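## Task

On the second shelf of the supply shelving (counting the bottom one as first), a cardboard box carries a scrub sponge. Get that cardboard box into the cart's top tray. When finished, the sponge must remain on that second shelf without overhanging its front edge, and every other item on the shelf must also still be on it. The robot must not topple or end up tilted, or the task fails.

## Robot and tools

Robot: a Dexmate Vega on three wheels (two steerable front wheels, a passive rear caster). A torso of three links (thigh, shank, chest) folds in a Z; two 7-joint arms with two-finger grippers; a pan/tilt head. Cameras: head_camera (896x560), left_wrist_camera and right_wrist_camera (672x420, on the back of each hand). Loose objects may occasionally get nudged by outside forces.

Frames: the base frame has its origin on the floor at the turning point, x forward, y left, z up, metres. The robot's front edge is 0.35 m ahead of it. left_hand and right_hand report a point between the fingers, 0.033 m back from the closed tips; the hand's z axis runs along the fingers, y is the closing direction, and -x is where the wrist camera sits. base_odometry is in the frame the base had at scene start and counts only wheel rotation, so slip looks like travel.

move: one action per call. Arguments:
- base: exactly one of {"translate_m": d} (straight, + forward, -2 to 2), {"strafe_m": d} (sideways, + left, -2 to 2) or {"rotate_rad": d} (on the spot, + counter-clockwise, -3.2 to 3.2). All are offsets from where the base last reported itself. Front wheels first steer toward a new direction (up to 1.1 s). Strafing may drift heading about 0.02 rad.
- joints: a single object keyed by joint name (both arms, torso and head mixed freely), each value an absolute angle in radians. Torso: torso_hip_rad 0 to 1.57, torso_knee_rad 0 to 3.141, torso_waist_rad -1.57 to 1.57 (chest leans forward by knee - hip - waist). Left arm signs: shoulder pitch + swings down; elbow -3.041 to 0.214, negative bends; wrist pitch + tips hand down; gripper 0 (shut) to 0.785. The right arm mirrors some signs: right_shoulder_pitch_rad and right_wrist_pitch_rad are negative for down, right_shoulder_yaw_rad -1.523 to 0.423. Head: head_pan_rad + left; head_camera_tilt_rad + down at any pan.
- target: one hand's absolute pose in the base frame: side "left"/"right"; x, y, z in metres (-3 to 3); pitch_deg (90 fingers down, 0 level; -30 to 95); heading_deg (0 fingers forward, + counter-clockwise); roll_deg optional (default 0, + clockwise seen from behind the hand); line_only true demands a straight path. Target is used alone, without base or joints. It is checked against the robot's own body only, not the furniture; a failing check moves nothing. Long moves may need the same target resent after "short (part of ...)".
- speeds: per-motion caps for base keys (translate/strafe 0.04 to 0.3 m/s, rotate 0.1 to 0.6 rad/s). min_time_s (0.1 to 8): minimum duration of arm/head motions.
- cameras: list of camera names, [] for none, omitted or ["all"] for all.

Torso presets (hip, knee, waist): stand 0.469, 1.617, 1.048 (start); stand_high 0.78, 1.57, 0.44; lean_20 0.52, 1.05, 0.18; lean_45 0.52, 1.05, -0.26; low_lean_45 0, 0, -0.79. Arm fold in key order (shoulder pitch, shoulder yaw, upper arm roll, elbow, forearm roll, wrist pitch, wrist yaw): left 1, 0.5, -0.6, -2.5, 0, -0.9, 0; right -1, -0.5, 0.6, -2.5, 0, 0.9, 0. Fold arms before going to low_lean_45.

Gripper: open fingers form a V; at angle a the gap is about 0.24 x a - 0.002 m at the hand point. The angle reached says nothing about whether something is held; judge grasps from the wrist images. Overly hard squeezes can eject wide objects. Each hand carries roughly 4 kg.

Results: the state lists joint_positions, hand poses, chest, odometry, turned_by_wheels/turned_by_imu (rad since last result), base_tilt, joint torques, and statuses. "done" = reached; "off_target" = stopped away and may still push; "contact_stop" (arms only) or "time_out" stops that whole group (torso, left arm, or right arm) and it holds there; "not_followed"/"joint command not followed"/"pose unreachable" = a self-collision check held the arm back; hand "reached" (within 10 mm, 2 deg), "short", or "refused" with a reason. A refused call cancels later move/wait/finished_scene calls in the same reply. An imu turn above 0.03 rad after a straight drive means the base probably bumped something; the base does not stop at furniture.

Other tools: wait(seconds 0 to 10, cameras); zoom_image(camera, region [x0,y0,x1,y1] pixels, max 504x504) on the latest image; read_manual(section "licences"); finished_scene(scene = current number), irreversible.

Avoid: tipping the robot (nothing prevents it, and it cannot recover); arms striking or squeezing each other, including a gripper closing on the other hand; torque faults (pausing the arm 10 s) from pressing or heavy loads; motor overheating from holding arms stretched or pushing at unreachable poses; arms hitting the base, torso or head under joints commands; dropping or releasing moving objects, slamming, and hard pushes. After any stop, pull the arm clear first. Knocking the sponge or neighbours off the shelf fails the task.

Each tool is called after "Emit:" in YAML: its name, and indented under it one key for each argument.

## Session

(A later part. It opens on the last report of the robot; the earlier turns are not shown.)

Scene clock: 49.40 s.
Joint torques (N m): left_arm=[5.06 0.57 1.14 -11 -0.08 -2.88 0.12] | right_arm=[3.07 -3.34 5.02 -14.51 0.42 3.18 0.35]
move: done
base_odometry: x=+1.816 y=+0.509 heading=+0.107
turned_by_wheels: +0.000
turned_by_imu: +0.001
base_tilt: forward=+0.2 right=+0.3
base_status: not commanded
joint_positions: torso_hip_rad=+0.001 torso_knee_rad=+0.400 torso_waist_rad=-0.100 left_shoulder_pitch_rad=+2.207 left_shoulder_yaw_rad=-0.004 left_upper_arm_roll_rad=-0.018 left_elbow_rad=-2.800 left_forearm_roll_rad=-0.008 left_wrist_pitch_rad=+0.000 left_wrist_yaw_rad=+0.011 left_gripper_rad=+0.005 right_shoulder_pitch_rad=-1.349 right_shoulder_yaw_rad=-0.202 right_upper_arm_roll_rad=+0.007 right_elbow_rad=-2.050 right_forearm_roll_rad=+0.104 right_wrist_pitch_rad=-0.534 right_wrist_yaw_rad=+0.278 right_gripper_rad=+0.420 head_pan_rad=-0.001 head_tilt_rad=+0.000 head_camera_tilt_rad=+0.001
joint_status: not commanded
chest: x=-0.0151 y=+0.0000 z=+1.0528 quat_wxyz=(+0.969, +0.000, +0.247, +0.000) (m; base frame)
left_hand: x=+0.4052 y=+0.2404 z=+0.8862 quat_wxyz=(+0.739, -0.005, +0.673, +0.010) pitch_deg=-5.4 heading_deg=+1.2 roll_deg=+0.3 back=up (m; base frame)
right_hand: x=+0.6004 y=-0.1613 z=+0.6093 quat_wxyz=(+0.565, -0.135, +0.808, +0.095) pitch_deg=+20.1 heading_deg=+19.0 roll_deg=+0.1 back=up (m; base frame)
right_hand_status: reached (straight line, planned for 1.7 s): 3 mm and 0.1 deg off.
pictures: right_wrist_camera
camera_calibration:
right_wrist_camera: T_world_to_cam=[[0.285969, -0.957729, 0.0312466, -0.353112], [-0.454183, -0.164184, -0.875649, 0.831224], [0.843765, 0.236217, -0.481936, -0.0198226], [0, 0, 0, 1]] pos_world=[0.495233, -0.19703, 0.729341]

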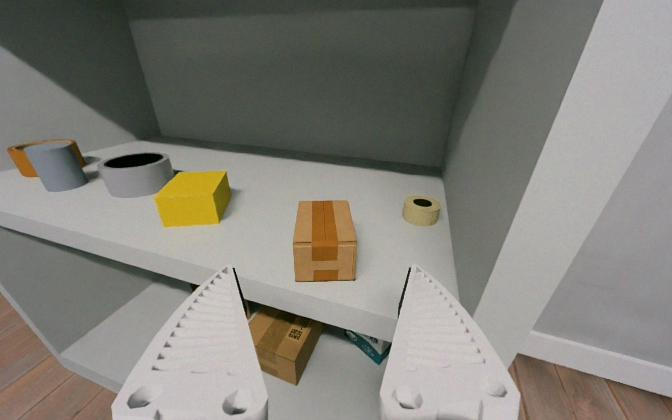

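Emit:
move:
  target: {"side":"right","x":0.712,"y":-0.125,"z":0.581,"pitch_deg":20,"heading_deg":19,"line_only":true}
  cameras: ["right_wrist_camera"]

Emit:
move:
  joints: {"right_gripper_rad": 0.17}
  cameras: ["right_wrist_camera"]

Emit:
move:
  target: {"side":"right","x":0.69,"y":-0.132,"z":0.635,"pitch_deg":20,"heading_deg":19,"line_only":true}
  cameras: ["right_wrist_camera","head_camera"]

Scene clock: 53.33 s.
Joint torques (N m): left_arm=[4.87 -0.22 0.87 -11.43 0.03 -3.6 0.13] | right_arm=[19.86 0.75 0.33 -8.5 0.24 3.59 -0.22]
move: done
base_odometry: x=+1.816 y=+0.509 heading=+0.107
turned_by_wheels: +0.000
turned_by_imu: +0.001
base_tilt: forward=+0.2 right=+0.3
base_status: not commanded
joint_positions: torso_hip_rad=+0.001 torso_knee_rad=+0.400 torso_waist_rad=-0.100 left_shoulder_pitch_rad=+2.207 left_shoulder_yaw_rad=-0.004 left_upper_arm_roll_rad=-0.018 left_elbow_rad=-2.800 left_forearm_roll_rad=-0.008 left_wrist_pitch_rad=+0.000 left_wrist_yaw_rad=+0.011 left_gripper_rad=+0.005 right_shoulder_pitch_rad=-0.994 right_shoulder_yaw_rad=-0.133 right_upper_arm_roll_rad=-0.109 right_elbow_rad=-1.574 right_forearm_roll_rad=+0.059 right_wrist_pitch_rad=-0.407 right_wrist_yaw_rad=+0.242 right_gripper_rad=+0.420 head_pan_rad=-0.001 head_tilt_rad=+0.000 head_camera_tilt_rad=+0.001
joint_status: not commanded
chest: x=-0.0151 y=+0.0000 z=+1.0528 quat_wxyz=(+0.969, +0.000, +0.247, +0.000) (m; base frame)
left_hand: x=+0.4052 y=+0.2404 z=+0.8862 quat_wxyz=(+0.739, -0.005, +0.673, +0.010) pitch_deg=-5.4 heading_deg=+1.2 roll_deg=+0.3 back=up (m; base frame)
right_hand: x=+0.7106 y=-0.1257 z=+0.5807 quat_wxyz=(+0.565, -0.135, +0.808, +0.095) pitch_deg=+20.1 heading_deg=+19.0 roll_deg=+0.0 back=up (m; base frame)
right_hand_status: reached (straight line, planned for 1.8 s): 2 mm and 0.1 deg off.
pictures: right_wrist_camera
camera_calibration:
right_wrist_camera: T_world_to_cam=[[0.285868, -0.957746, 0.0316722, -0.349748], [-0.453708, -0.164387, -0.875857, 0.861785], [0.844055, 0.236009, -0.48153, -0.135479], [0, 0, 0, 1]] pos_world=[0.605332, -0.161329, 0.70064]

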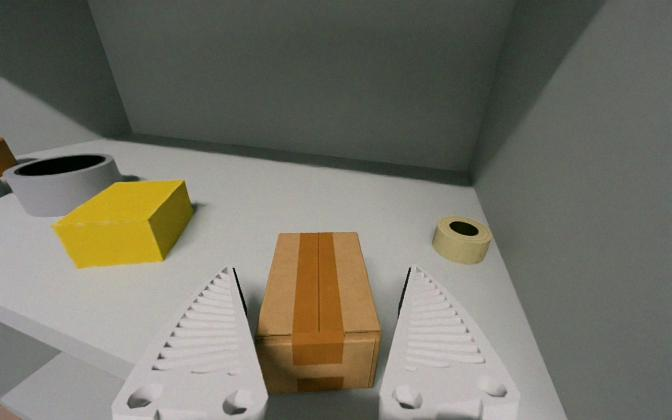

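Scene clock: 54.10 s.
Joint torques (N m): left_arm=[5.7 0.66 0.68 -12.44 -0.11 -3.93 0.08] | right_arm=[20.36 0.44 0.2 -9.03 0.17 3.46 -0.39]
move: done
base_odometry: x=+1.816 y=+0.509 heading=+0.107
turned_by_wheels: +0.000
turned_by_imu: +0.000
base_tilt: forward=+0.2 right=+0.3
base_status: not commanded
joint_positions: torso_hip_rad=+0.001 torso_knee_rad=+0.400 torso_waist_rad=-0.100 left_shoulder_pitch_rad=+2.207 left_shoulder_yaw_rad=-0.004 left_upper_arm_roll_rad=-0.018 left_elbow_rad=-2.800 left_forearm_roll_rad=-0.008 left_wrist_pitch_rad=+0.000 left_wrist_yaw_rad=+0.011 left_gripper_rad=+0.005 right_shoulder_pitch_rad=-0.991 right_shoulder_yaw_rad=-0.133 right_upper_arm_roll_rad=-0.110 right_elbow_rad=-1.570 right_forearm_roll_rad=+0.059 right_wrist_pitch_rad=-0.406 right_wrist_yaw_rad=+0.242 right_gripper_rad=+0.170 head_pan_rad=-0.001 head_tilt_rad=+0.000 head_camera_tilt_rad=+0.001
joint_status: all done
chest: x=-0.0151 y=+0.0000 z=+1.0528 quat_wxyz=(+0.969, +0.000, +0.247, +0.000) (m; base frame)
left_hand: x=+0.4052 y=+0.2404 z=+0.8861 quat_wxyz=(+0.739, -0.005, +0.673, +0.010) pitch_deg=-5.4 heading_deg=+1.2 roll_deg=+0.3 back=up (m; base frame)
right_hand: x=+0.7115 y=-0.1253 z=+0.5805 quat_wxyz=(+0.565, -0.135, +0.808, +0.095) pitch_deg=+20.1 heading_deg=+19.0 roll_deg=+0.0 back=up (m; base frame)
pictures: right_wrist_camera
camera_calibration:
right_wrist_camera: T_world_to_cam=[[0.285944, -0.957718, 0.0318175, -0.349855], [-0.453735, -0.164567, -0.875809, 0.862021], [0.844014, 0.235995, -0.481608, -0.136329], [0, 0, 0, 1]] pos_world=[0.606232, -0.161029, 0.700441]

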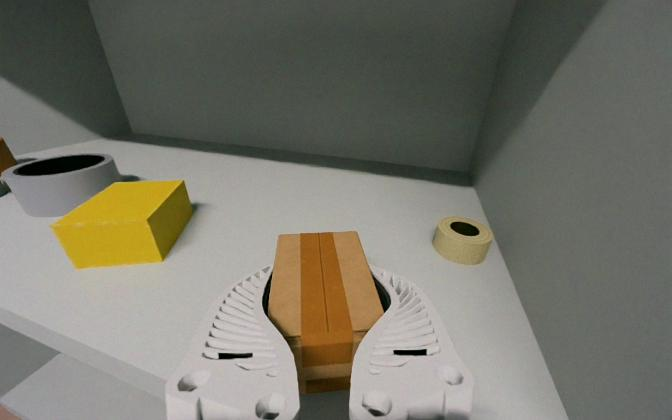

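Scene clock: 56.77 s.
Joint torques (N m): left_arm=[4.91 1.29 1.02 -12.03 -0.04 -3.36 0.04] | right_arm=[8.29 -2.33 4.37 -14.96 0.32 3.3 0.41]
move: done
base_odometry: x=+1.816 y=+0.509 heading=+0.107
turned_by_wheels: +0.000
turned_by_imu: +0.001
base_tilt: forward=+0.2 right=+0.2
base_status: not commanded
joint_positions: torso_hip_rad=+0.001 torso_knee_rad=+0.400 torso_waist_rad=-0.100 left_shoulder_pitch_rad=+2.207 left_shoulder_yaw_rad=-0.004 left_upper_arm_roll_rad=-0.018 left_elbow_rad=-2.800 left_forearm_roll_rad=-0.008 left_wrist_pitch_rad=+0.000 left_wrist_yaw_rad=+0.011 left_gripper_rad=+0.005 right_shoulder_pitch_rad=-1.054 right_shoulder_yaw_rad=-0.157 right_upper_arm_roll_rad=-0.079 right_elbow_rad=-1.841 right_forearm_roll_rad=+0.076 right_wrist_pitch_rad=-0.613 right_wrist_yaw_rad=+0.248 right_gripper_rad=+0.170 head_pan_rad=-0.001 head_tilt_rad=+0.000 head_camera_tilt_rad=+0.001
joint_status: not commanded
chest: x=-0.0151 y=+0.0000 z=+1.0528 quat_wxyz=(+0.969, +0.000, +0.247, +0.000) (m; base frame)
left_hand: x=+0.4052 y=+0.2404 z=+0.8861 quat_wxyz=(+0.739, -0.005, +0.673, +0.010) pitch_deg=-5.4 heading_deg=+1.2 roll_deg=+0.3 back=up (m; base frame)
right_hand: x=+0.6904 y=-0.1318 z=+0.6333 quat_wxyz=(+0.565, -0.135, +0.808, +0.095) pitch_deg=+20.1 heading_deg=+19.0 roll_deg=+0.0 back=up (m; base frame)
right_hand_status: reached (straight line, planned for 1.2 s): 2 mm and 0.1 deg off.
pictures: head_camera, right_wrist_camera
camera_calibration:
head_camera: T_world_to_cam=[[0.0129242, -0.999792, 0.0157984, 0.0111721], [-0.475407, -0.0200438, -0.879537, 1.02582], [0.879671, 0.00385667, -0.475567, 0.548743], [0, 0, 0, 1]] pos_world=[0.00482572, 0.0296148, 1.16304]
right_wrist_camera: T_world_to_cam=[[0.286186, -0.957646, 0.031824, -0.351798], [-0.453709, -0.164692, -0.875799, 0.897726], [0.843946, 0.236202, -0.481625, -0.0915298], [0, 0, 0, 1]] pos_world=[0.585232, -0.16743, 0.753341]

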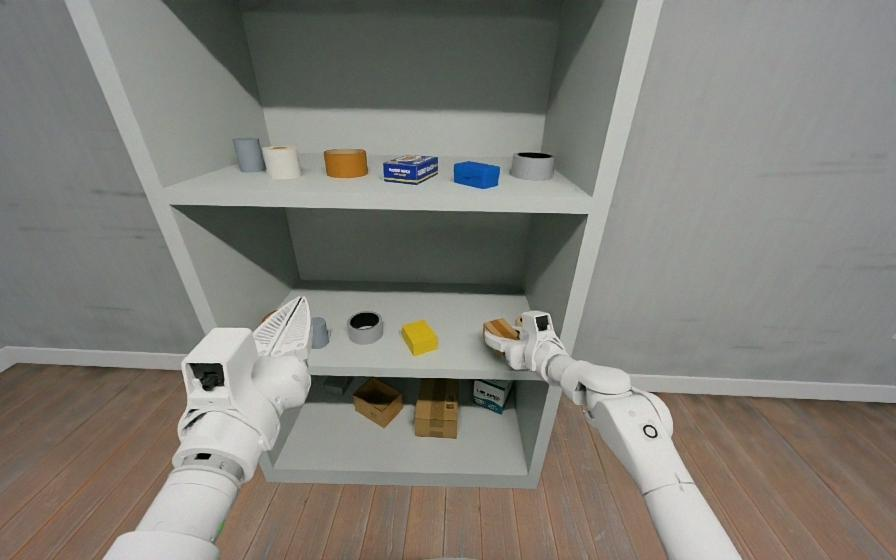

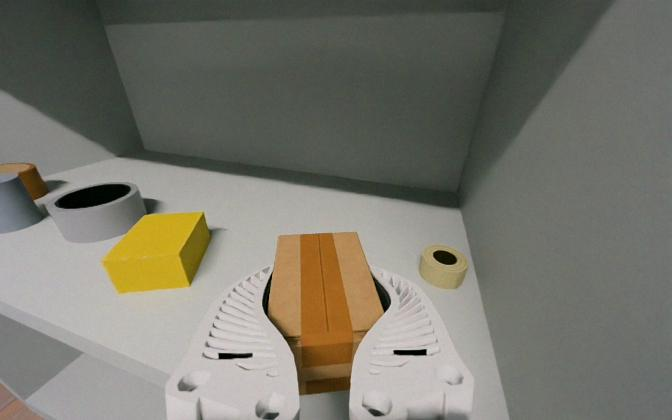

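Emit:
move:
  base: {"translate_m": -2.0}
  cameras: []

Emit:
move:
  base: {"rotate_rad": -1.775}
  joints: {"right_shoulder_pitch_rad": -0.8, "right_elbow_rad": -2.5, "right_wrist_pitch_rad": -1.34, "head_camera_tilt_rad": 0.0, "right_wrist_yaw_rad": 0.1, "right_shoulder_yaw_rad": -0.08}
  cameras: ["head_camera"]

Scene clock: 67.13 s.
Joint torques (N m): left_arm=[6.49 1.15 1.25 -11.86 -0.07 -3.05 0.14] | right_arm=[9.47 -2.33 4.73 -14.54 0.31 4.04 0.33]
move: done
base_odometry: x=-0.173 y=+0.301 heading=+0.106
turned_by_wheels: -0.001
turned_by_imu: +0.011
base_tilt: forward=+0.1 right=+0.3
base_status: done
joint_positions: torso_hip_rad=+0.001 torso_knee_rad=+0.400 torso_waist_rad=-0.100 left_shoulder_pitch_rad=+2.207 left_shoulder_yaw_rad=-0.004 left_upper_arm_roll_rad=-0.018 left_elbow_rad=-2.800 left_forearm_roll_rad=-0.008 left_wrist_pitch_rad=+0.000 left_wrist_yaw_rad=+0.011 left_gripper_rad=+0.005 right_shoulder_pitch_rad=-1.056 right_shoulder_yaw_rad=-0.157 right_upper_arm_roll_rad=-0.078 right_elbow_rad=-1.847 right_forearm_roll_rad=+0.077 right_wrist_pitch_rad=-0.618 right_wrist_yaw_rad=+0.249 right_gripper_rad=+0.170 head_pan_rad=-0.001 head_tilt_rad=+0.000 head_camera_tilt_rad=+0.001
joint_status: not commanded
chest: x=-0.0150 y=+0.0000 z=+1.0528 quat_wxyz=(+0.969, +0.000, +0.247, +0.000) (m; base frame)
left_hand: x=+0.4052 y=+0.2404 z=+0.8861 quat_wxyz=(+0.739, -0.005, +0.673, +0.010) pitch_deg=-5.4 heading_deg=+1.2 roll_deg=+0.3 back=up (m; base frame)
right_hand: x=+0.6899 y=-0.1319 z=+0.6343 quat_wxyz=(+0.565, -0.135, +0.808, +0.095) pitch_deg=+20.1 heading_deg=+19.0 roll_deg=+0.0 back=up (m; base frame)
pictures: none
No camera images: "cameras" was empty.

Scene clock: 71.67 s.
Joint torques (N m): left_arm=[5.08 0.06 0.98 -11.47 0.04 -3.23 0.12] | right_arm=[19.99 1.88 3.69 -10.34 -0.2 3.9 -0.44]
move: done
base_odometry: x=-0.174 y=+0.301 heading=-1.668
turned_by_wheels: -1.773
turned_by_imu: -1.726
base_tilt: forward=+0.1 right=+0.2
base_status: done
joint_positions: torso_hip_rad=+0.001 torso_knee_rad=+0.400 torso_waist_rad=-0.100 left_shoulder_pitch_rad=+2.207 left_shoulder_yaw_rad=-0.004 left_upper_arm_roll_rad=-0.018 left_elbow_rad=-2.800 left_forearm_roll_rad=-0.008 left_wrist_pitch_rad=+0.000 left_wrist_yaw_rad=+0.011 left_gripper_rad=+0.005 right_shoulder_pitch_rad=-0.801 right_shoulder_yaw_rad=-0.080 right_upper_arm_roll_rad=-0.078 right_elbow_rad=-2.497 right_forearm_roll_rad=+0.077 right_wrist_pitch_rad=-1.338 right_wrist_yaw_rad=+0.101 right_gripper_rad=+0.170 head_pan_rad=-0.001 head_tilt_rad=+0.000 head_camera_tilt_rad=+0.001
joint_status: all done
chest: x=-0.0150 y=+0.0000 z=+1.0528 quat_wxyz=(+0.969, +0.000, +0.247, +0.000) (m; base frame)
left_hand: x=+0.4052 y=+0.2404 z=+0.8861 quat_wxyz=(+0.739, -0.005, +0.673, +0.010) pitch_deg=-5.4 heading_deg=+1.2 roll_deg=+0.3 back=up (m; base frame)
right_hand: x=+0.6628 y=-0.1359 z=+0.9340 quat_wxyz=(+0.647, -0.103, +0.754, +0.052) pitch_deg=+9.1 heading_deg=+12.4 roll_deg=-3.1 back=up (m; base frame)
pictures: head_camera
camera_calibration:
head_camera: T_world_to_cam=[[0.0129254, -0.999792, 0.0157958, 0.0111752], [-0.475527, -0.0200425, -0.879473, 1.02575], [0.879606, 0.00385621, -0.475687, 0.548883], [0, 0, 0, 1]] pos_world=[0.00482518, 0.0296148, 1.16304]

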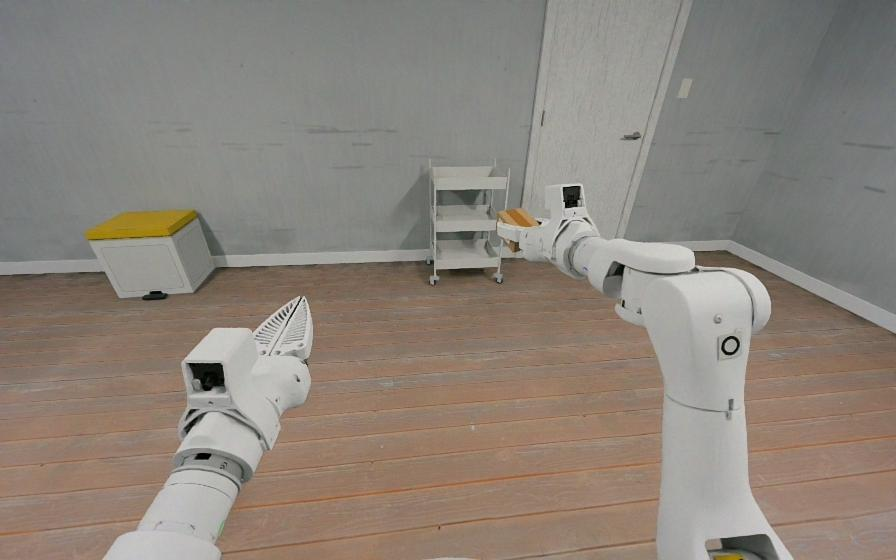

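Emit:
move:
  base: {"translate_m": 1.52}
  joints: {"head_camera_tilt_rad": 0.25}

Scene clock: 79.70 s.
Joint torques (N m): left_arm=[5.04 1.11 1.19 -11.89 -0.07 -3.43 0.12] | right_arm=[19.38 1.23 3.69 -10.36 -0.16 3.97 -0.29]
move: done
base_odometry: x=-0.325 y=-1.212 heading=-1.668
turned_by_wheels: -0.001
turned_by_imu: -0.007
base_tilt: forward=+0.2 right=+0.3
base_status: done
joint_positions: torso_hip_rad=+0.001 torso_knee_rad=+0.400 torso_waist_rad=-0.100 left_shoulder_pitch_rad=+2.207 left_shoulder_yaw_rad=-0.004 left_upper_arm_roll_rad=-0.018 left_elbow_rad=-2.800 left_forearm_roll_rad=-0.008 left_wrist_pitch_rad=+0.000 left_wrist_yaw_rad=+0.011 left_gripper_rad=+0.005 right_shoulder_pitch_rad=-0.800 right_shoulder_yaw_rad=-0.080 right_upper_arm_roll_rad=-0.078 right_elbow_rad=-2.500 right_forearm_roll_rad=+0.077 right_wrist_pitch_rad=-1.341 right_wrist_yaw_rad=+0.100 right_gripper_rad=+0.170 head_pan_rad=-0.001 head_tilt_rad=+0.000 head_camera_tilt_rad=+0.249
joint_status: all done
chest: x=-0.0150 y=+0.0000 z=+1.0528 quat_wxyz=(+0.969, +0.000, +0.247, +0.000) (m; base frame)
left_hand: x=+0.4053 y=+0.2404 z=+0.8861 quat_wxyz=(+0.739, -0.005, +0.673, +0.010) pitch_deg=-5.4 heading_deg=+1.2 roll_deg=+0.3 back=up (m; base frame)
right_hand: x=+0.6624 y=-0.1360 z=+0.9349 quat_wxyz=(+0.647, -0.103, +0.754, +0.052) pitch_deg=+9.1 heading_deg=+12.4 roll_deg=-3.1 back=up (m; base frame)
pictures: head_camera, left_wrist_camera, right_wrist_camera
camera_calibration:
head_camera: T_world_to_cam=[[0.016278, -0.999796, 0.0119828, 0.0157039], [-0.677357, -0.0198421, -0.735387, 0.851169], [0.735475, 0.003854, -0.677541, 0.771736], [0, 0, 0, 1]] pos_world=[0.00869703, 0.0296154, 1.14863]
left_wrist_camera: T_world_to_cam=[[0.00138595, -0.999858, 0.0168046, 0.221134], [0.0030628, -0.0168003, -0.999854, 0.951471], [0.999994, 0.00143721, 0.00303908, -0.254768], [0, 0, 0, 1]] pos_world=[0.251546, 0.237454, 0.94839]
right_wrist_camera: T_world_to_cam=[[0.176466, -0.98126, 0.0773847, -0.330499], [-0.286092, -0.126356, -0.949834, 1.11183], [0.941813, 0.145474, -0.303028, -0.165737], [0, 0, 0, 1]] pos_world=[0.532499, -0.159709, 1.0314]

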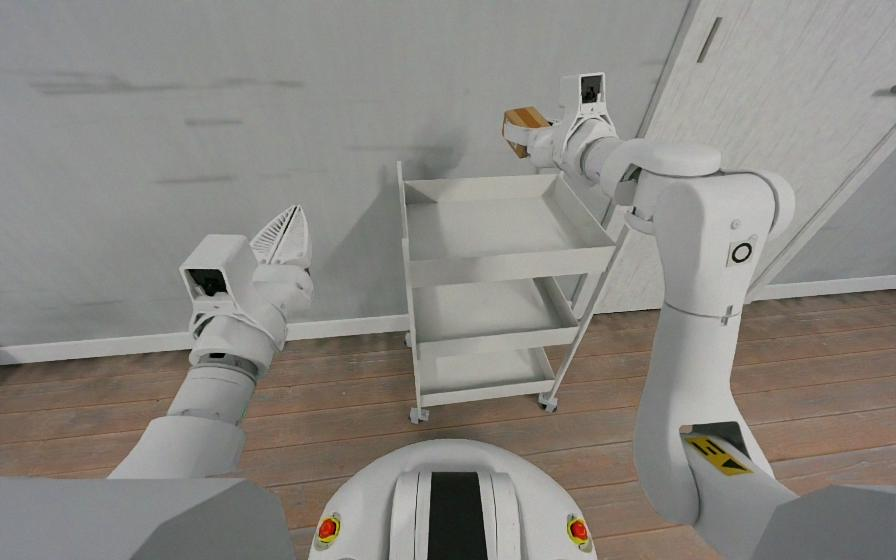

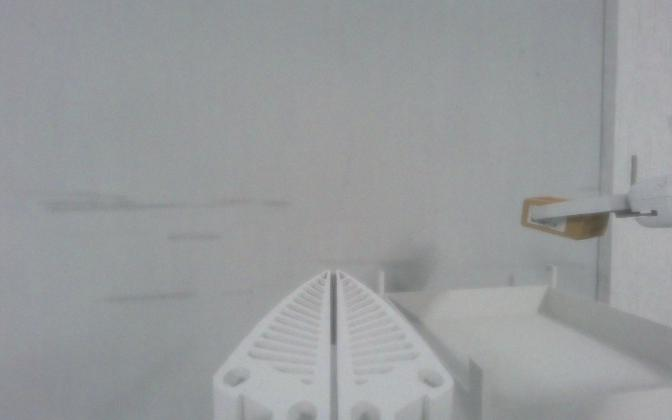

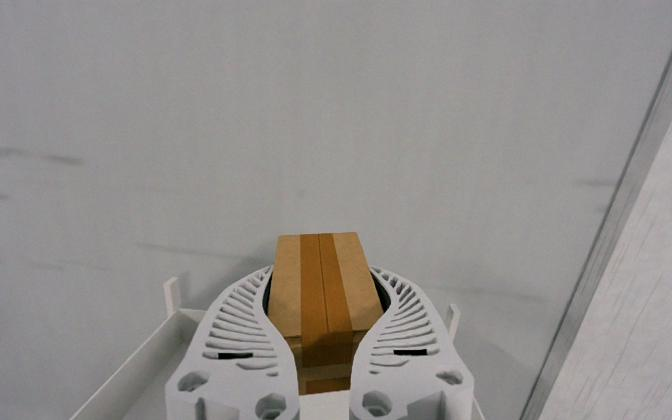

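Emit:
move:
  target: {"side":"right","x":0.763,"y":-0.095,"z":0.78,"pitch_deg":21,"heading_deg":7,"line_only":true}
  cameras: ["right_wrist_camera"]

Emit:
move:
  target: {"side":"right","x":0.763,"y":-0.095,"z":0.702,"pitch_deg":21,"heading_deg":7,"line_only":true}

Scene clock: 84.17 s.
Joint torques (N m): left_arm=[6.56 0.08 1 -11.55 -0.04 -3.49 0.21] | right_arm=[25.76 3.22 -2.09 -8.9 -0.54 3.49 -0.35]
move: done
base_odometry: x=-0.325 y=-1.212 heading=-1.668
turned_by_wheels: +0.000
turned_by_imu: +0.001
base_tilt: forward=+0.2 right=+0.2
base_status: not commanded
joint_positions: torso_hip_rad=+0.001 torso_knee_rad=+0.400 torso_waist_rad=-0.100 left_shoulder_pitch_rad=+2.207 left_shoulder_yaw_rad=-0.004 left_upper_arm_roll_rad=-0.018 left_elbow_rad=-2.800 left_forearm_roll_rad=-0.008 left_wrist_pitch_rad=+0.000 left_wrist_yaw_rad=+0.011 left_gripper_rad=+0.005 right_shoulder_pitch_rad=-0.703 right_shoulder_yaw_rad=+0.103 right_upper_arm_roll_rad=-0.178 right_elbow_rad=-1.903 right_forearm_roll_rad=+0.001 right_wrist_pitch_rad=-1.078 right_wrist_yaw_rad=-0.087 right_gripper_rad=+0.170 head_pan_rad=-0.001 head_tilt_rad=+0.000 head_camera_tilt_rad=+0.249
joint_status: not commanded
chest: x=-0.0150 y=+0.0000 z=+1.0528 quat_wxyz=(+0.969, +0.000, +0.247, +0.000) (m; base frame)
left_hand: x=+0.4053 y=+0.2404 z=+0.8861 quat_wxyz=(+0.739, -0.005, +0.673, +0.010) pitch_deg=-5.4 heading_deg=+1.2 roll_deg=+0.3 back=up (m; base frame)
right_hand: x=+0.7622 y=-0.0957 z=+0.7806 quat_wxyz=(+0.566, -0.050, +0.822, +0.035) pitch_deg=+21.0 heading_deg=+7.0 roll_deg=+0.0 back=up (m; base frame)
right_hand_status: reached (straight line, planned for 2.2 s): 1 mm and 0.0 deg off.
pictures: right_wrist_camera
camera_calibration:
right_wrist_camera: T_world_to_cam=[[0.081855, -0.99611, 0.0326147, -0.191009], [-0.491696, -0.0688264, -0.868043, 1.09728], [0.866911, 0.0550171, -0.495417, -0.113752], [0, 0, 0, 1]] pos_world=[0.653776, -0.108486, 0.902361]

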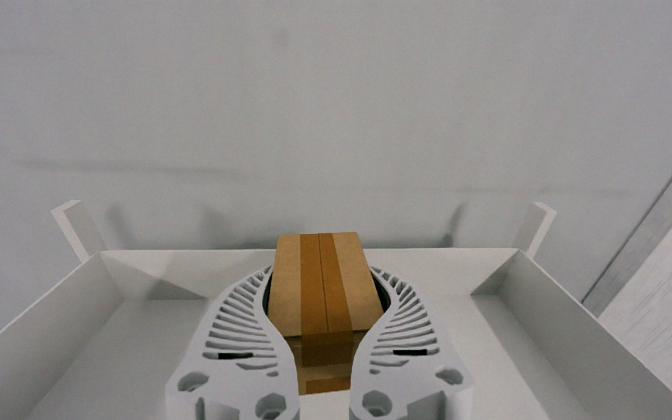

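Scene clock: 86.77 s.
Joint torques (N m): left_arm=[6.29 -0.13 1.08 -11.44 -0.08 -3.19 0.16] | right_arm=[0.76 -1.18 -1.85 0.47 -0.13 -1.72 0.34]
move: done
base_odometry: x=-0.325 y=-1.212 heading=-1.668
turned_by_wheels: +0.000
turned_by_imu: +0.001
base_tilt: forward=+0.1 right=+0.3
base_status: not commanded
joint_positions: torso_hip_rad=+0.001 torso_knee_rad=+0.400 torso_waist_rad=-0.100 left_shoulder_pitch_rad=+2.207 left_shoulder_yaw_rad=-0.004 left_upper_arm_roll_rad=-0.018 left_elbow_rad=-2.800 left_forearm_roll_rad=-0.008 left_wrist_pitch_rad=+0.000 left_wrist_yaw_rad=+0.011 left_gripper_rad=+0.005 right_shoulder_pitch_rad=-0.800 right_shoulder_yaw_rad=+0.082 right_upper_arm_roll_rad=-0.184 right_elbow_rad=-1.757 right_forearm_roll_rad=+0.002 right_wrist_pitch_rad=-0.831 right_wrist_yaw_rad=-0.083 right_gripper_rad=+0.170 head_pan_rad=-0.001 head_tilt_rad=+0.000 head_camera_tilt_rad=+0.249
joint_status: not commanded
chest: x=-0.0152 y=+0.0000 z=+1.0528 quat_wxyz=(+0.969, +0.000, +0.247, +0.000) (m; base frame)
left_hand: x=+0.4051 y=+0.2404 z=+0.8862 quat_wxyz=(+0.739, -0.005, +0.673, +0.010) pitch_deg=-5.4 heading_deg=+1.2 roll_deg=+0.3 back=up (m; base frame)
right_hand: x=+0.7634 y=-0.0951 z=+0.7052 quat_wxyz=(+0.566, -0.050, +0.822, +0.035) pitch_deg=+20.9 heading_deg=+7.0 roll_deg=+0.0 back=up (m; base frame)
right_hand_status: reached (straight line, planned for 1.1 s): 3 mm and 0.1 deg off.
pictures: head_camera, left_wrist_camera, right_wrist_camera
camera_calibration:
head_camera: T_world_to_cam=[[0.0162739, -0.999796, 0.0119897, 0.0156992], [-0.677095, -0.019843, -0.735628, 0.85131], [0.735716, 0.00385333, -0.67728, 0.77158], [0, 0, 0, 1]] pos_world=[0.00849855, 0.0296154, 1.14863]
left_wrist_camera: T_world_to_cam=[[0.00137927, -0.999858, 0.0168042, 0.221135], [0.0034627, -0.0167994, -0.999853, 0.95147], [0.999993, 0.00143726, 0.00343904, -0.254947], [0, 0, 0, 1]] pos_world=[0.251346, 0.237454, 0.948491]
right_wrist_camera: T_world_to_cam=[[0.0809298, -0.996191, 0.0324507, -0.187294], [-0.490073, -0.0681211, -0.869016, 1.032], [0.867916, 0.0544261, -0.49372, -0.15423], [0, 0, 0, 1]] pos_world=[0.654774, -0.107885, 0.826759]

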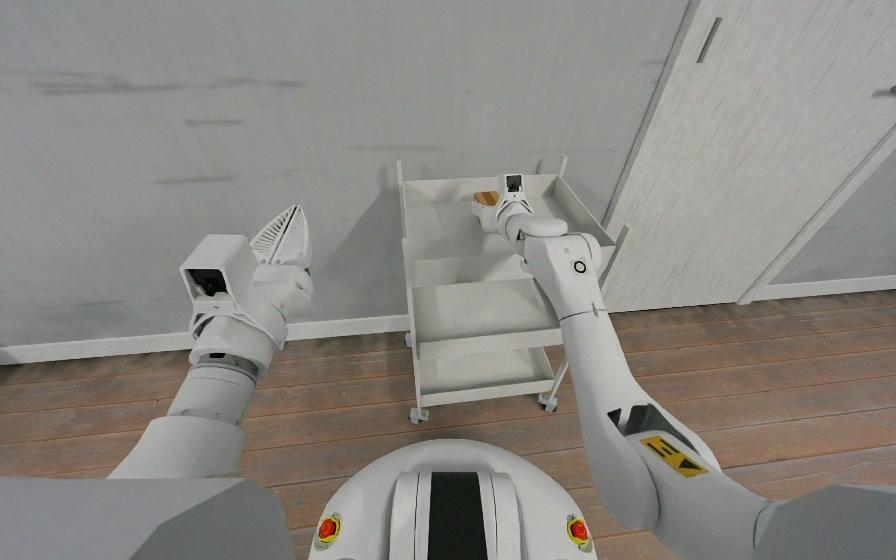

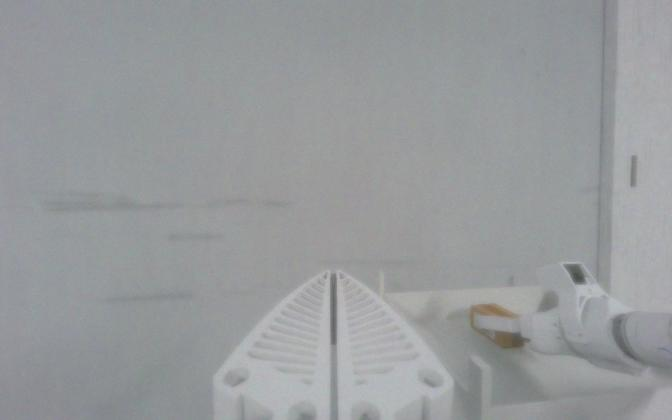

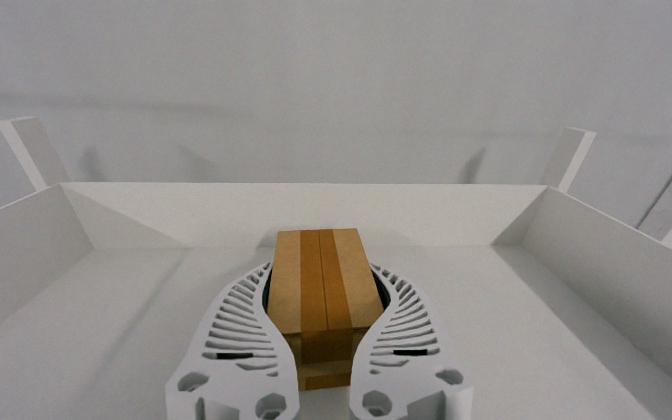

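Emit:
move:
  target: {"side":"right","x":0.782,"y":-0.093,"z":0.72,"pitch_deg":29,"heading_deg":7,"line_only":true}
  cameras: ["right_wrist_camera","head_camera"]

Emit:
zoom_image:
  camera: "head_camera"
  region: [380, 130, 680, 330]

Emit:
move:
  target: {"side":"right","x":0.782,"y":-0.093,"z":0.699,"pitch_deg":29,"heading_deg":7,"line_only":true}
  cameras: ["right_wrist_camera"]

Scene clock: 90.50 s.
Joint torques (N m): left_arm=[5.79 0.57 1.04 -10.98 -0.01 -3.79 0.16] | right_arm=[26.37 4.01 2.8 -7.85 0.03 2.24 -0.45]
move: done
base_odometry: x=-0.325 y=-1.212 heading=-1.668
turned_by_wheels: +0.000
turned_by_imu: +0.001
base_tilt: forward=+0.1 right=+0.3
base_status: not commanded
joint_positions: torso_hip_rad=+0.001 torso_knee_rad=+0.400 torso_waist_rad=-0.100 left_shoulder_pitch_rad=+2.207 left_shoulder_yaw_rad=-0.004 left_upper_arm_roll_rad=-0.018 left_elbow_rad=-2.800 left_forearm_roll_rad=-0.008 left_wrist_pitch_rad=+0.000 left_wrist_yaw_rad=+0.011 left_gripper_rad=+0.005 right_shoulder_pitch_rad=-0.600 right_shoulder_yaw_rad=+0.121 right_upper_arm_roll_rad=-0.158 right_elbow_rad=-1.675 right_forearm_roll_rad=+0.010 right_wrist_pitch_rad=-1.091 right_wrist_yaw_rad=-0.090 right_gripper_rad=+0.170 head_pan_rad=-0.001 head_tilt_rad=+0.000 head_camera_tilt_rad=+0.249
joint_status: not commanded
chest: x=-0.0151 y=+0.0000 z=+1.0528 quat_wxyz=(+0.969, +0.000, +0.247, +0.000) (m; base frame)
left_hand: x=+0.4052 y=+0.2404 z=+0.8861 quat_wxyz=(+0.739, -0.005, +0.673, +0.010) pitch_deg=-5.4 heading_deg=+1.2 roll_deg=+0.3 back=up (m; base frame)
right_hand: x=+0.7816 y=-0.0930 z=+0.7188 quat_wxyz=(+0.507, -0.053, +0.860, +0.031) pitch_deg=+28.9 heading_deg=+7.0 roll_deg=+0.0 back=up (m; base frame)
right_hand_status: reached (straight line, planned for 1.2 s): 1 mm and 0.1 deg off.
pictures: head_camera, right_wrist_camera
camera_calibration:
head_camera: T_world_to_cam=[[0.0162763, -0.999796, 0.011985, 0.015703], [-0.677253, -0.019842, -0.735483, 0.851211], [0.73557, 0.00385405, -0.677437, 0.771689], [0, 0, 0, 1]] pos_world=[0.00859764, 0.0296154, 1.14863]
right_wrist_camera: T_world_to_cam=[[0.0863623, -0.995533, 0.0381515, -0.195373], [-0.605948, -0.0828858, -0.791175, 1.08607], [0.790803, 0.0452099, -0.610399, -0.0201434], [0, 0, 0, 1]] pos_world=[0.690906, -0.10357, 0.854433]

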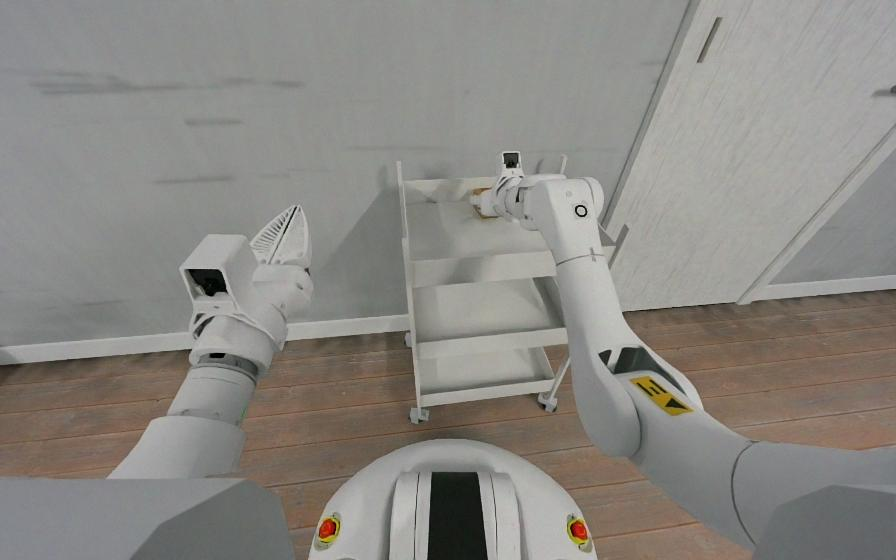

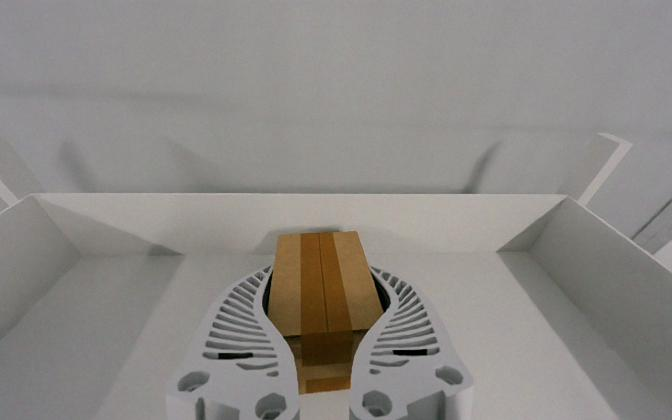

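Scaled by 1.680 from the camera's 896x560 image, which has a finer 960x600 frame.

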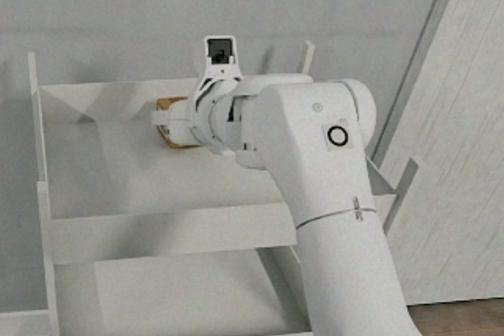

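Scene clock: 92.00 s.
Joint torques (N m): left_arm=[6.37 0.76 1.16 -10.49 -0.07 -3.59 0] | right_arm=[2.13 -0.28 -2.37 1.28 -0.25 -0.7 0.33]
move: done
base_odometry: x=-0.325 y=-1.212 heading=-1.668
turned_by_wheels: +0.000
turned_by_imu: +0.000
base_tilt: forward=+0.2 right=+0.2
base_status: not commanded
joint_positions: torso_hip_rad=+0.001 torso_knee_rad=+0.400 torso_waist_rad=-0.100 left_shoulder_pitch_rad=+2.207 left_shoulder_yaw_rad=-0.004 left_upper_arm_roll_rad=-0.018 left_elbow_rad=-2.800 left_forearm_roll_rad=-0.008 left_wrist_pitch_rad=+0.000 left_wrist_yaw_rad=+0.011 left_gripper_rad=+0.005 right_shoulder_pitch_rad=-0.620 right_shoulder_yaw_rad=+0.117 right_upper_arm_roll_rad=-0.159 right_elbow_rad=-1.642 right_forearm_roll_rad=+0.010 right_wrist_pitch_rad=-1.039 right_wrist_yaw_rad=-0.088 right_gripper_rad=+0.170 head_pan_rad=-0.001 head_tilt_rad=+0.000 head_camera_tilt_rad=+0.249
joint_status: not commanded
chest: x=-0.0152 y=+0.0000 z=+1.0528 quat_wxyz=(+0.969, +0.000, +0.247, +0.000) (m; base frame)
left_hand: x=+0.4051 y=+0.2404 z=+0.8862 quat_wxyz=(+0.739, -0.005, +0.673, +0.010) pitch_deg=-5.4 heading_deg=+1.2 roll_deg=+0.3 back=up (m; base frame)
right_hand: x=+0.7824 y=-0.0931 z=+0.7022 quat_wxyz=(+0.508, -0.052, +0.859, +0.031) pitch_deg=+28.9 heading_deg=+7.0 roll_deg=+0.0 back=up (m; base frame)
right_hand_status: reached (straight line, planned for 0.5 s): 3 mm and 0.1 deg off.
pictures: right_wrist_camera
camera_calibration:
right_wrist_camera: T_world_to_cam=[[0.0858985, -0.995587, 0.0377899, -0.194278], [-0.605435, -0.0822847, -0.79163, 1.07336], [0.791246, 0.0451205, -0.609831, -0.0316774], [0, 0, 0, 1]] pos_world=[0.691605, -0.103669, 0.837732]

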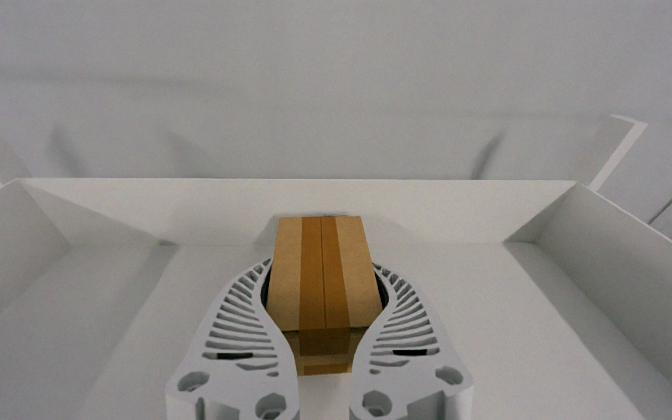

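Emit:
move:
  target: {"side":"right","x":0.775,"y":-0.094,"z":0.702,"pitch_deg":22,"heading_deg":7,"line_only":true}
  cameras: ["right_wrist_camera"]

Emit:
move:
  joints: {"right_gripper_rad": 0.45}
  cameras: ["right_wrist_camera"]

Emit:
move:
  target: {"side":"right","x":0.67,"y":-0.107,"z":0.785,"pitch_deg":22,"heading_deg":7,"line_only":true}
  cameras: ["right_wrist_camera","head_camera"]

Scene clock: 94.80 s.
Joint torques (N m): left_arm=[6.06 -0.31 1.01 -11.81 -0.06 -3.5 0.09] | right_arm=[-0.23 -1.41 -2.62 -2.7 -0.26 -2.37 0.3]
move: done
base_odometry: x=-0.325 y=-1.212 heading=-1.668
turned_by_wheels: +0.000
turned_by_imu: +0.001
base_tilt: forward=+0.2 right=+0.3
base_status: not commanded
joint_positions: torso_hip_rad=+0.001 torso_knee_rad=+0.400 torso_waist_rad=-0.100 left_shoulder_pitch_rad=+2.207 left_shoulder_yaw_rad=-0.004 left_upper_arm_roll_rad=-0.018 left_elbow_rad=-2.800 left_forearm_roll_rad=-0.008 left_wrist_pitch_rad=+0.000 left_wrist_yaw_rad=+0.011 left_gripper_rad=+0.005 right_shoulder_pitch_rad=-0.748 right_shoulder_yaw_rad=+0.090 right_upper_arm_roll_rad=-0.177 right_elbow_rad=-1.697 right_forearm_roll_rad=+0.004 right_wrist_pitch_rad=-0.844 right_wrist_yaw_rad=-0.082 right_gripper_rad=+0.170 head_pan_rad=-0.001 head_tilt_rad=+0.000 head_camera_tilt_rad=+0.249
joint_status: not commanded
chest: x=-0.0153 y=+0.0000 z=+1.0528 quat_wxyz=(+0.969, +0.000, +0.247, +0.000) (m; base frame)
left_hand: x=+0.4051 y=+0.2404 z=+0.8863 quat_wxyz=(+0.740, -0.005, +0.673, +0.010) pitch_deg=-5.4 heading_deg=+1.2 roll_deg=+0.3 back=up (m; base frame)
right_hand: x=+0.7757 y=-0.0941 z=+0.7034 quat_wxyz=(+0.558, -0.050, +0.828, +0.034) pitch_deg=+22.0 heading_deg=+7.0 roll_deg=+0.0 back=up (m; base frame)
right_hand_status: reached (straight line, planned for 1.0 s): 2 mm and 0.1 deg off.
pictures: right_wrist_camera
camera_calibration:
right_wrist_camera: T_world_to_cam=[[0.0814996, -0.996119, 0.0332256, -0.188225], [-0.507914, -0.0701928, -0.858543, 1.04279], [0.857544, 0.0530951, -0.511664, -0.145304], [0, 0, 0, 1]] pos_world=[0.669592, -0.106583, 0.827186]

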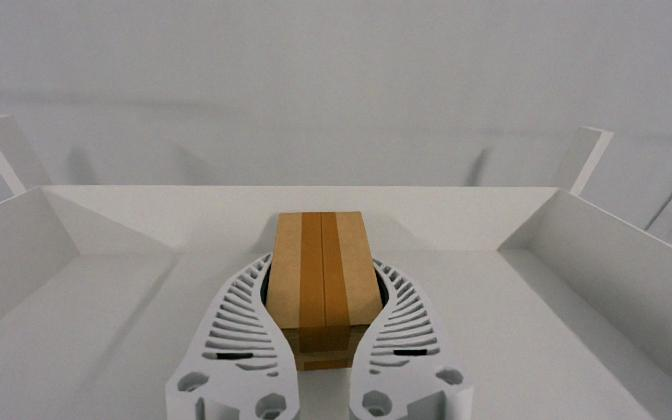

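Scene clock: 95.60 s.
Joint torques (N m): left_arm=[5.46 0.17 1.2 -11.54 0 -3.53 0.11] | right_arm=[11.13 0.84 -2.19 -12.07 0 3.12 0.02]
move: done
base_odometry: x=-0.325 y=-1.212 heading=-1.668
turned_by_wheels: +0.000
turned_by_imu: +0.000
base_tilt: forward=+0.2 right=+0.4
base_status: not commanded
joint_positions: torso_hip_rad=+0.001 torso_knee_rad=+0.400 torso_waist_rad=-0.100 left_shoulder_pitch_rad=+2.207 left_shoulder_yaw_rad=-0.004 left_upper_arm_roll_rad=-0.018 left_elbow_rad=-2.800 left_forearm_roll_rad=-0.008 left_wrist_pitch_rad=+0.000 left_wrist_yaw_rad=+0.011 left_gripper_rad=+0.005 right_shoulder_pitch_rad=-0.752 right_shoulder_yaw_rad=+0.089 right_upper_arm_roll_rad=-0.177 right_elbow_rad=-1.697 right_forearm_roll_rad=+0.003 right_wrist_pitch_rad=-0.842 right_wrist_yaw_rad=-0.082 right_gripper_rad=+0.450 head_pan_rad=-0.001 head_tilt_rad=+0.000 head_camera_tilt_rad=+0.249
joint_status: all done
chest: x=-0.0151 y=+0.0000 z=+1.0528 quat_wxyz=(+0.969, +0.000, +0.247, +0.000) (m; base frame)
left_hand: x=+0.4052 y=+0.2404 z=+0.8862 quat_wxyz=(+0.739, -0.005, +0.673, +0.010) pitch_deg=-5.4 heading_deg=+1.2 roll_deg=+0.3 back=up (m; base frame)
right_hand: x=+0.7750 y=-0.0942 z=+0.7015 quat_wxyz=(+0.557, -0.050, +0.828, +0.034) pitch_deg=+22.1 heading_deg=+7.0 roll_deg=+0.0 back=up (m; base frame)
pictures: right_wrist_camera
camera_calibration:
right_wrist_camera: T_world_to_cam=[[0.0816784, -0.996098, 0.0334254, -0.18849], [-0.508583, -0.0704984, -0.858122, 1.04095], [0.85713, 0.0530905, -0.512356, -0.144772], [0, 0, 0, 1]] pos_world=[0.668893, -0.106683, 0.825387]

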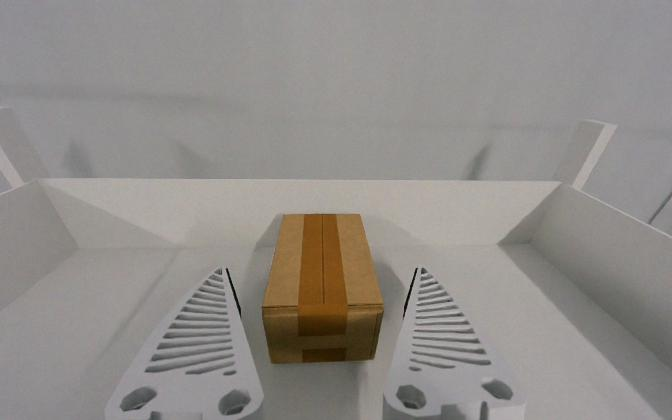

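Scene clock: 99.37 s.
Joint torques (N m): left_arm=[7.06 -0.04 1.05 -11.3 -0.08 -3.69 0.06] | right_arm=[9.93 0.04 -2.53 -11.25 -0.09 3.02 -0.68]
move: done
base_odometry: x=-0.325 y=-1.212 heading=-1.668
turned_by_wheels: +0.000
turned_by_imu: +0.001
base_tilt: forward=+0.2 right=+0.3
base_status: not commanded
joint_positions: torso_hip_rad=+0.001 torso_knee_rad=+0.400 torso_waist_rad=-0.100 left_shoulder_pitch_rad=+2.207 left_shoulder_yaw_rad=-0.004 left_upper_arm_roll_rad=-0.018 left_elbow_rad=-2.800 left_forearm_roll_rad=-0.008 left_wrist_pitch_rad=+0.000 left_wrist_yaw_rad=+0.011 left_gripper_rad=+0.005 right_shoulder_pitch_rad=-0.904 right_shoulder_yaw_rad=+0.080 right_upper_arm_roll_rad=-0.208 right_elbow_rad=-2.289 right_forearm_roll_rad=-0.012 right_wrist_pitch_rad=-1.282 right_wrist_yaw_rad=-0.094 right_gripper_rad=+0.450 head_pan_rad=-0.001 head_tilt_rad=+0.000 head_camera_tilt_rad=+0.249
joint_status: not commanded
chest: x=-0.0151 y=+0.0000 z=+1.0528 quat_wxyz=(+0.969, +0.000, +0.247, +0.000) (m; base frame)
left_hand: x=+0.4052 y=+0.2404 z=+0.8862 quat_wxyz=(+0.739, -0.005, +0.673, +0.010) pitch_deg=-5.4 heading_deg=+1.2 roll_deg=+0.3 back=up (m; base frame)
right_hand: x=+0.6711 y=-0.1069 z=+0.7839 quat_wxyz=(+0.558, -0.051, +0.828, +0.034) pitch_deg=+22.0 heading_deg=+7.0 roll_deg=+0.0 back=up (m; base frame)
right_hand_status: reached (straight line, planned for 2.2 s): 2 mm and 0.0 deg off.
pictures: head_camera, right_wrist_camera
camera_calibration:
head_camera: T_world_to_cam=[[0.0162764, -0.999796, 0.0119852, 0.0157028], [-0.677253, -0.0198422, -0.735483, 0.851211], [0.73557, 0.00385405, -0.677437, 0.771689], [0, 0, 0, 1]] pos_world=[0.00859764, 0.0296154, 1.14863]
right_wrist_camera: T_world_to_cam=[[0.0818733, -0.99608, 0.0334781, -0.195561], [-0.507869, -0.0705998, -0.858536, 1.05779], [0.857535, 0.0532887, -0.511659, -0.0137129], [0, 0, 0, 1]] pos_world=[0.564992, -0.119383, 0.907686]

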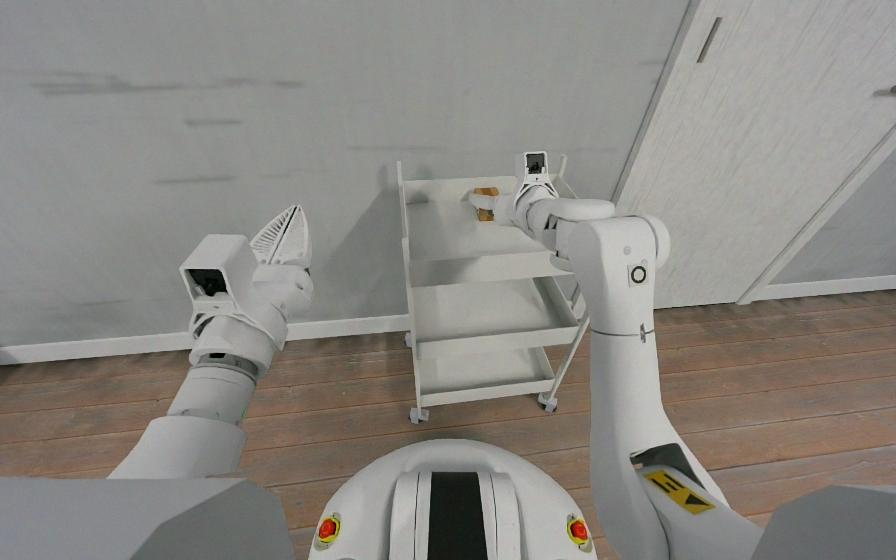

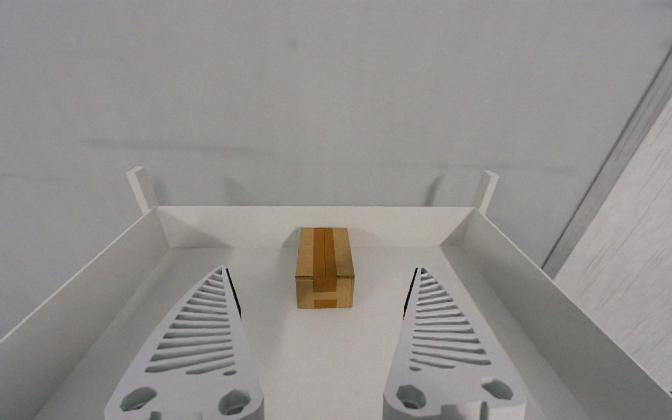

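Done at 100 s.

Emit:
finished_scene:
  scene: 2

The scene is finished: the task was done.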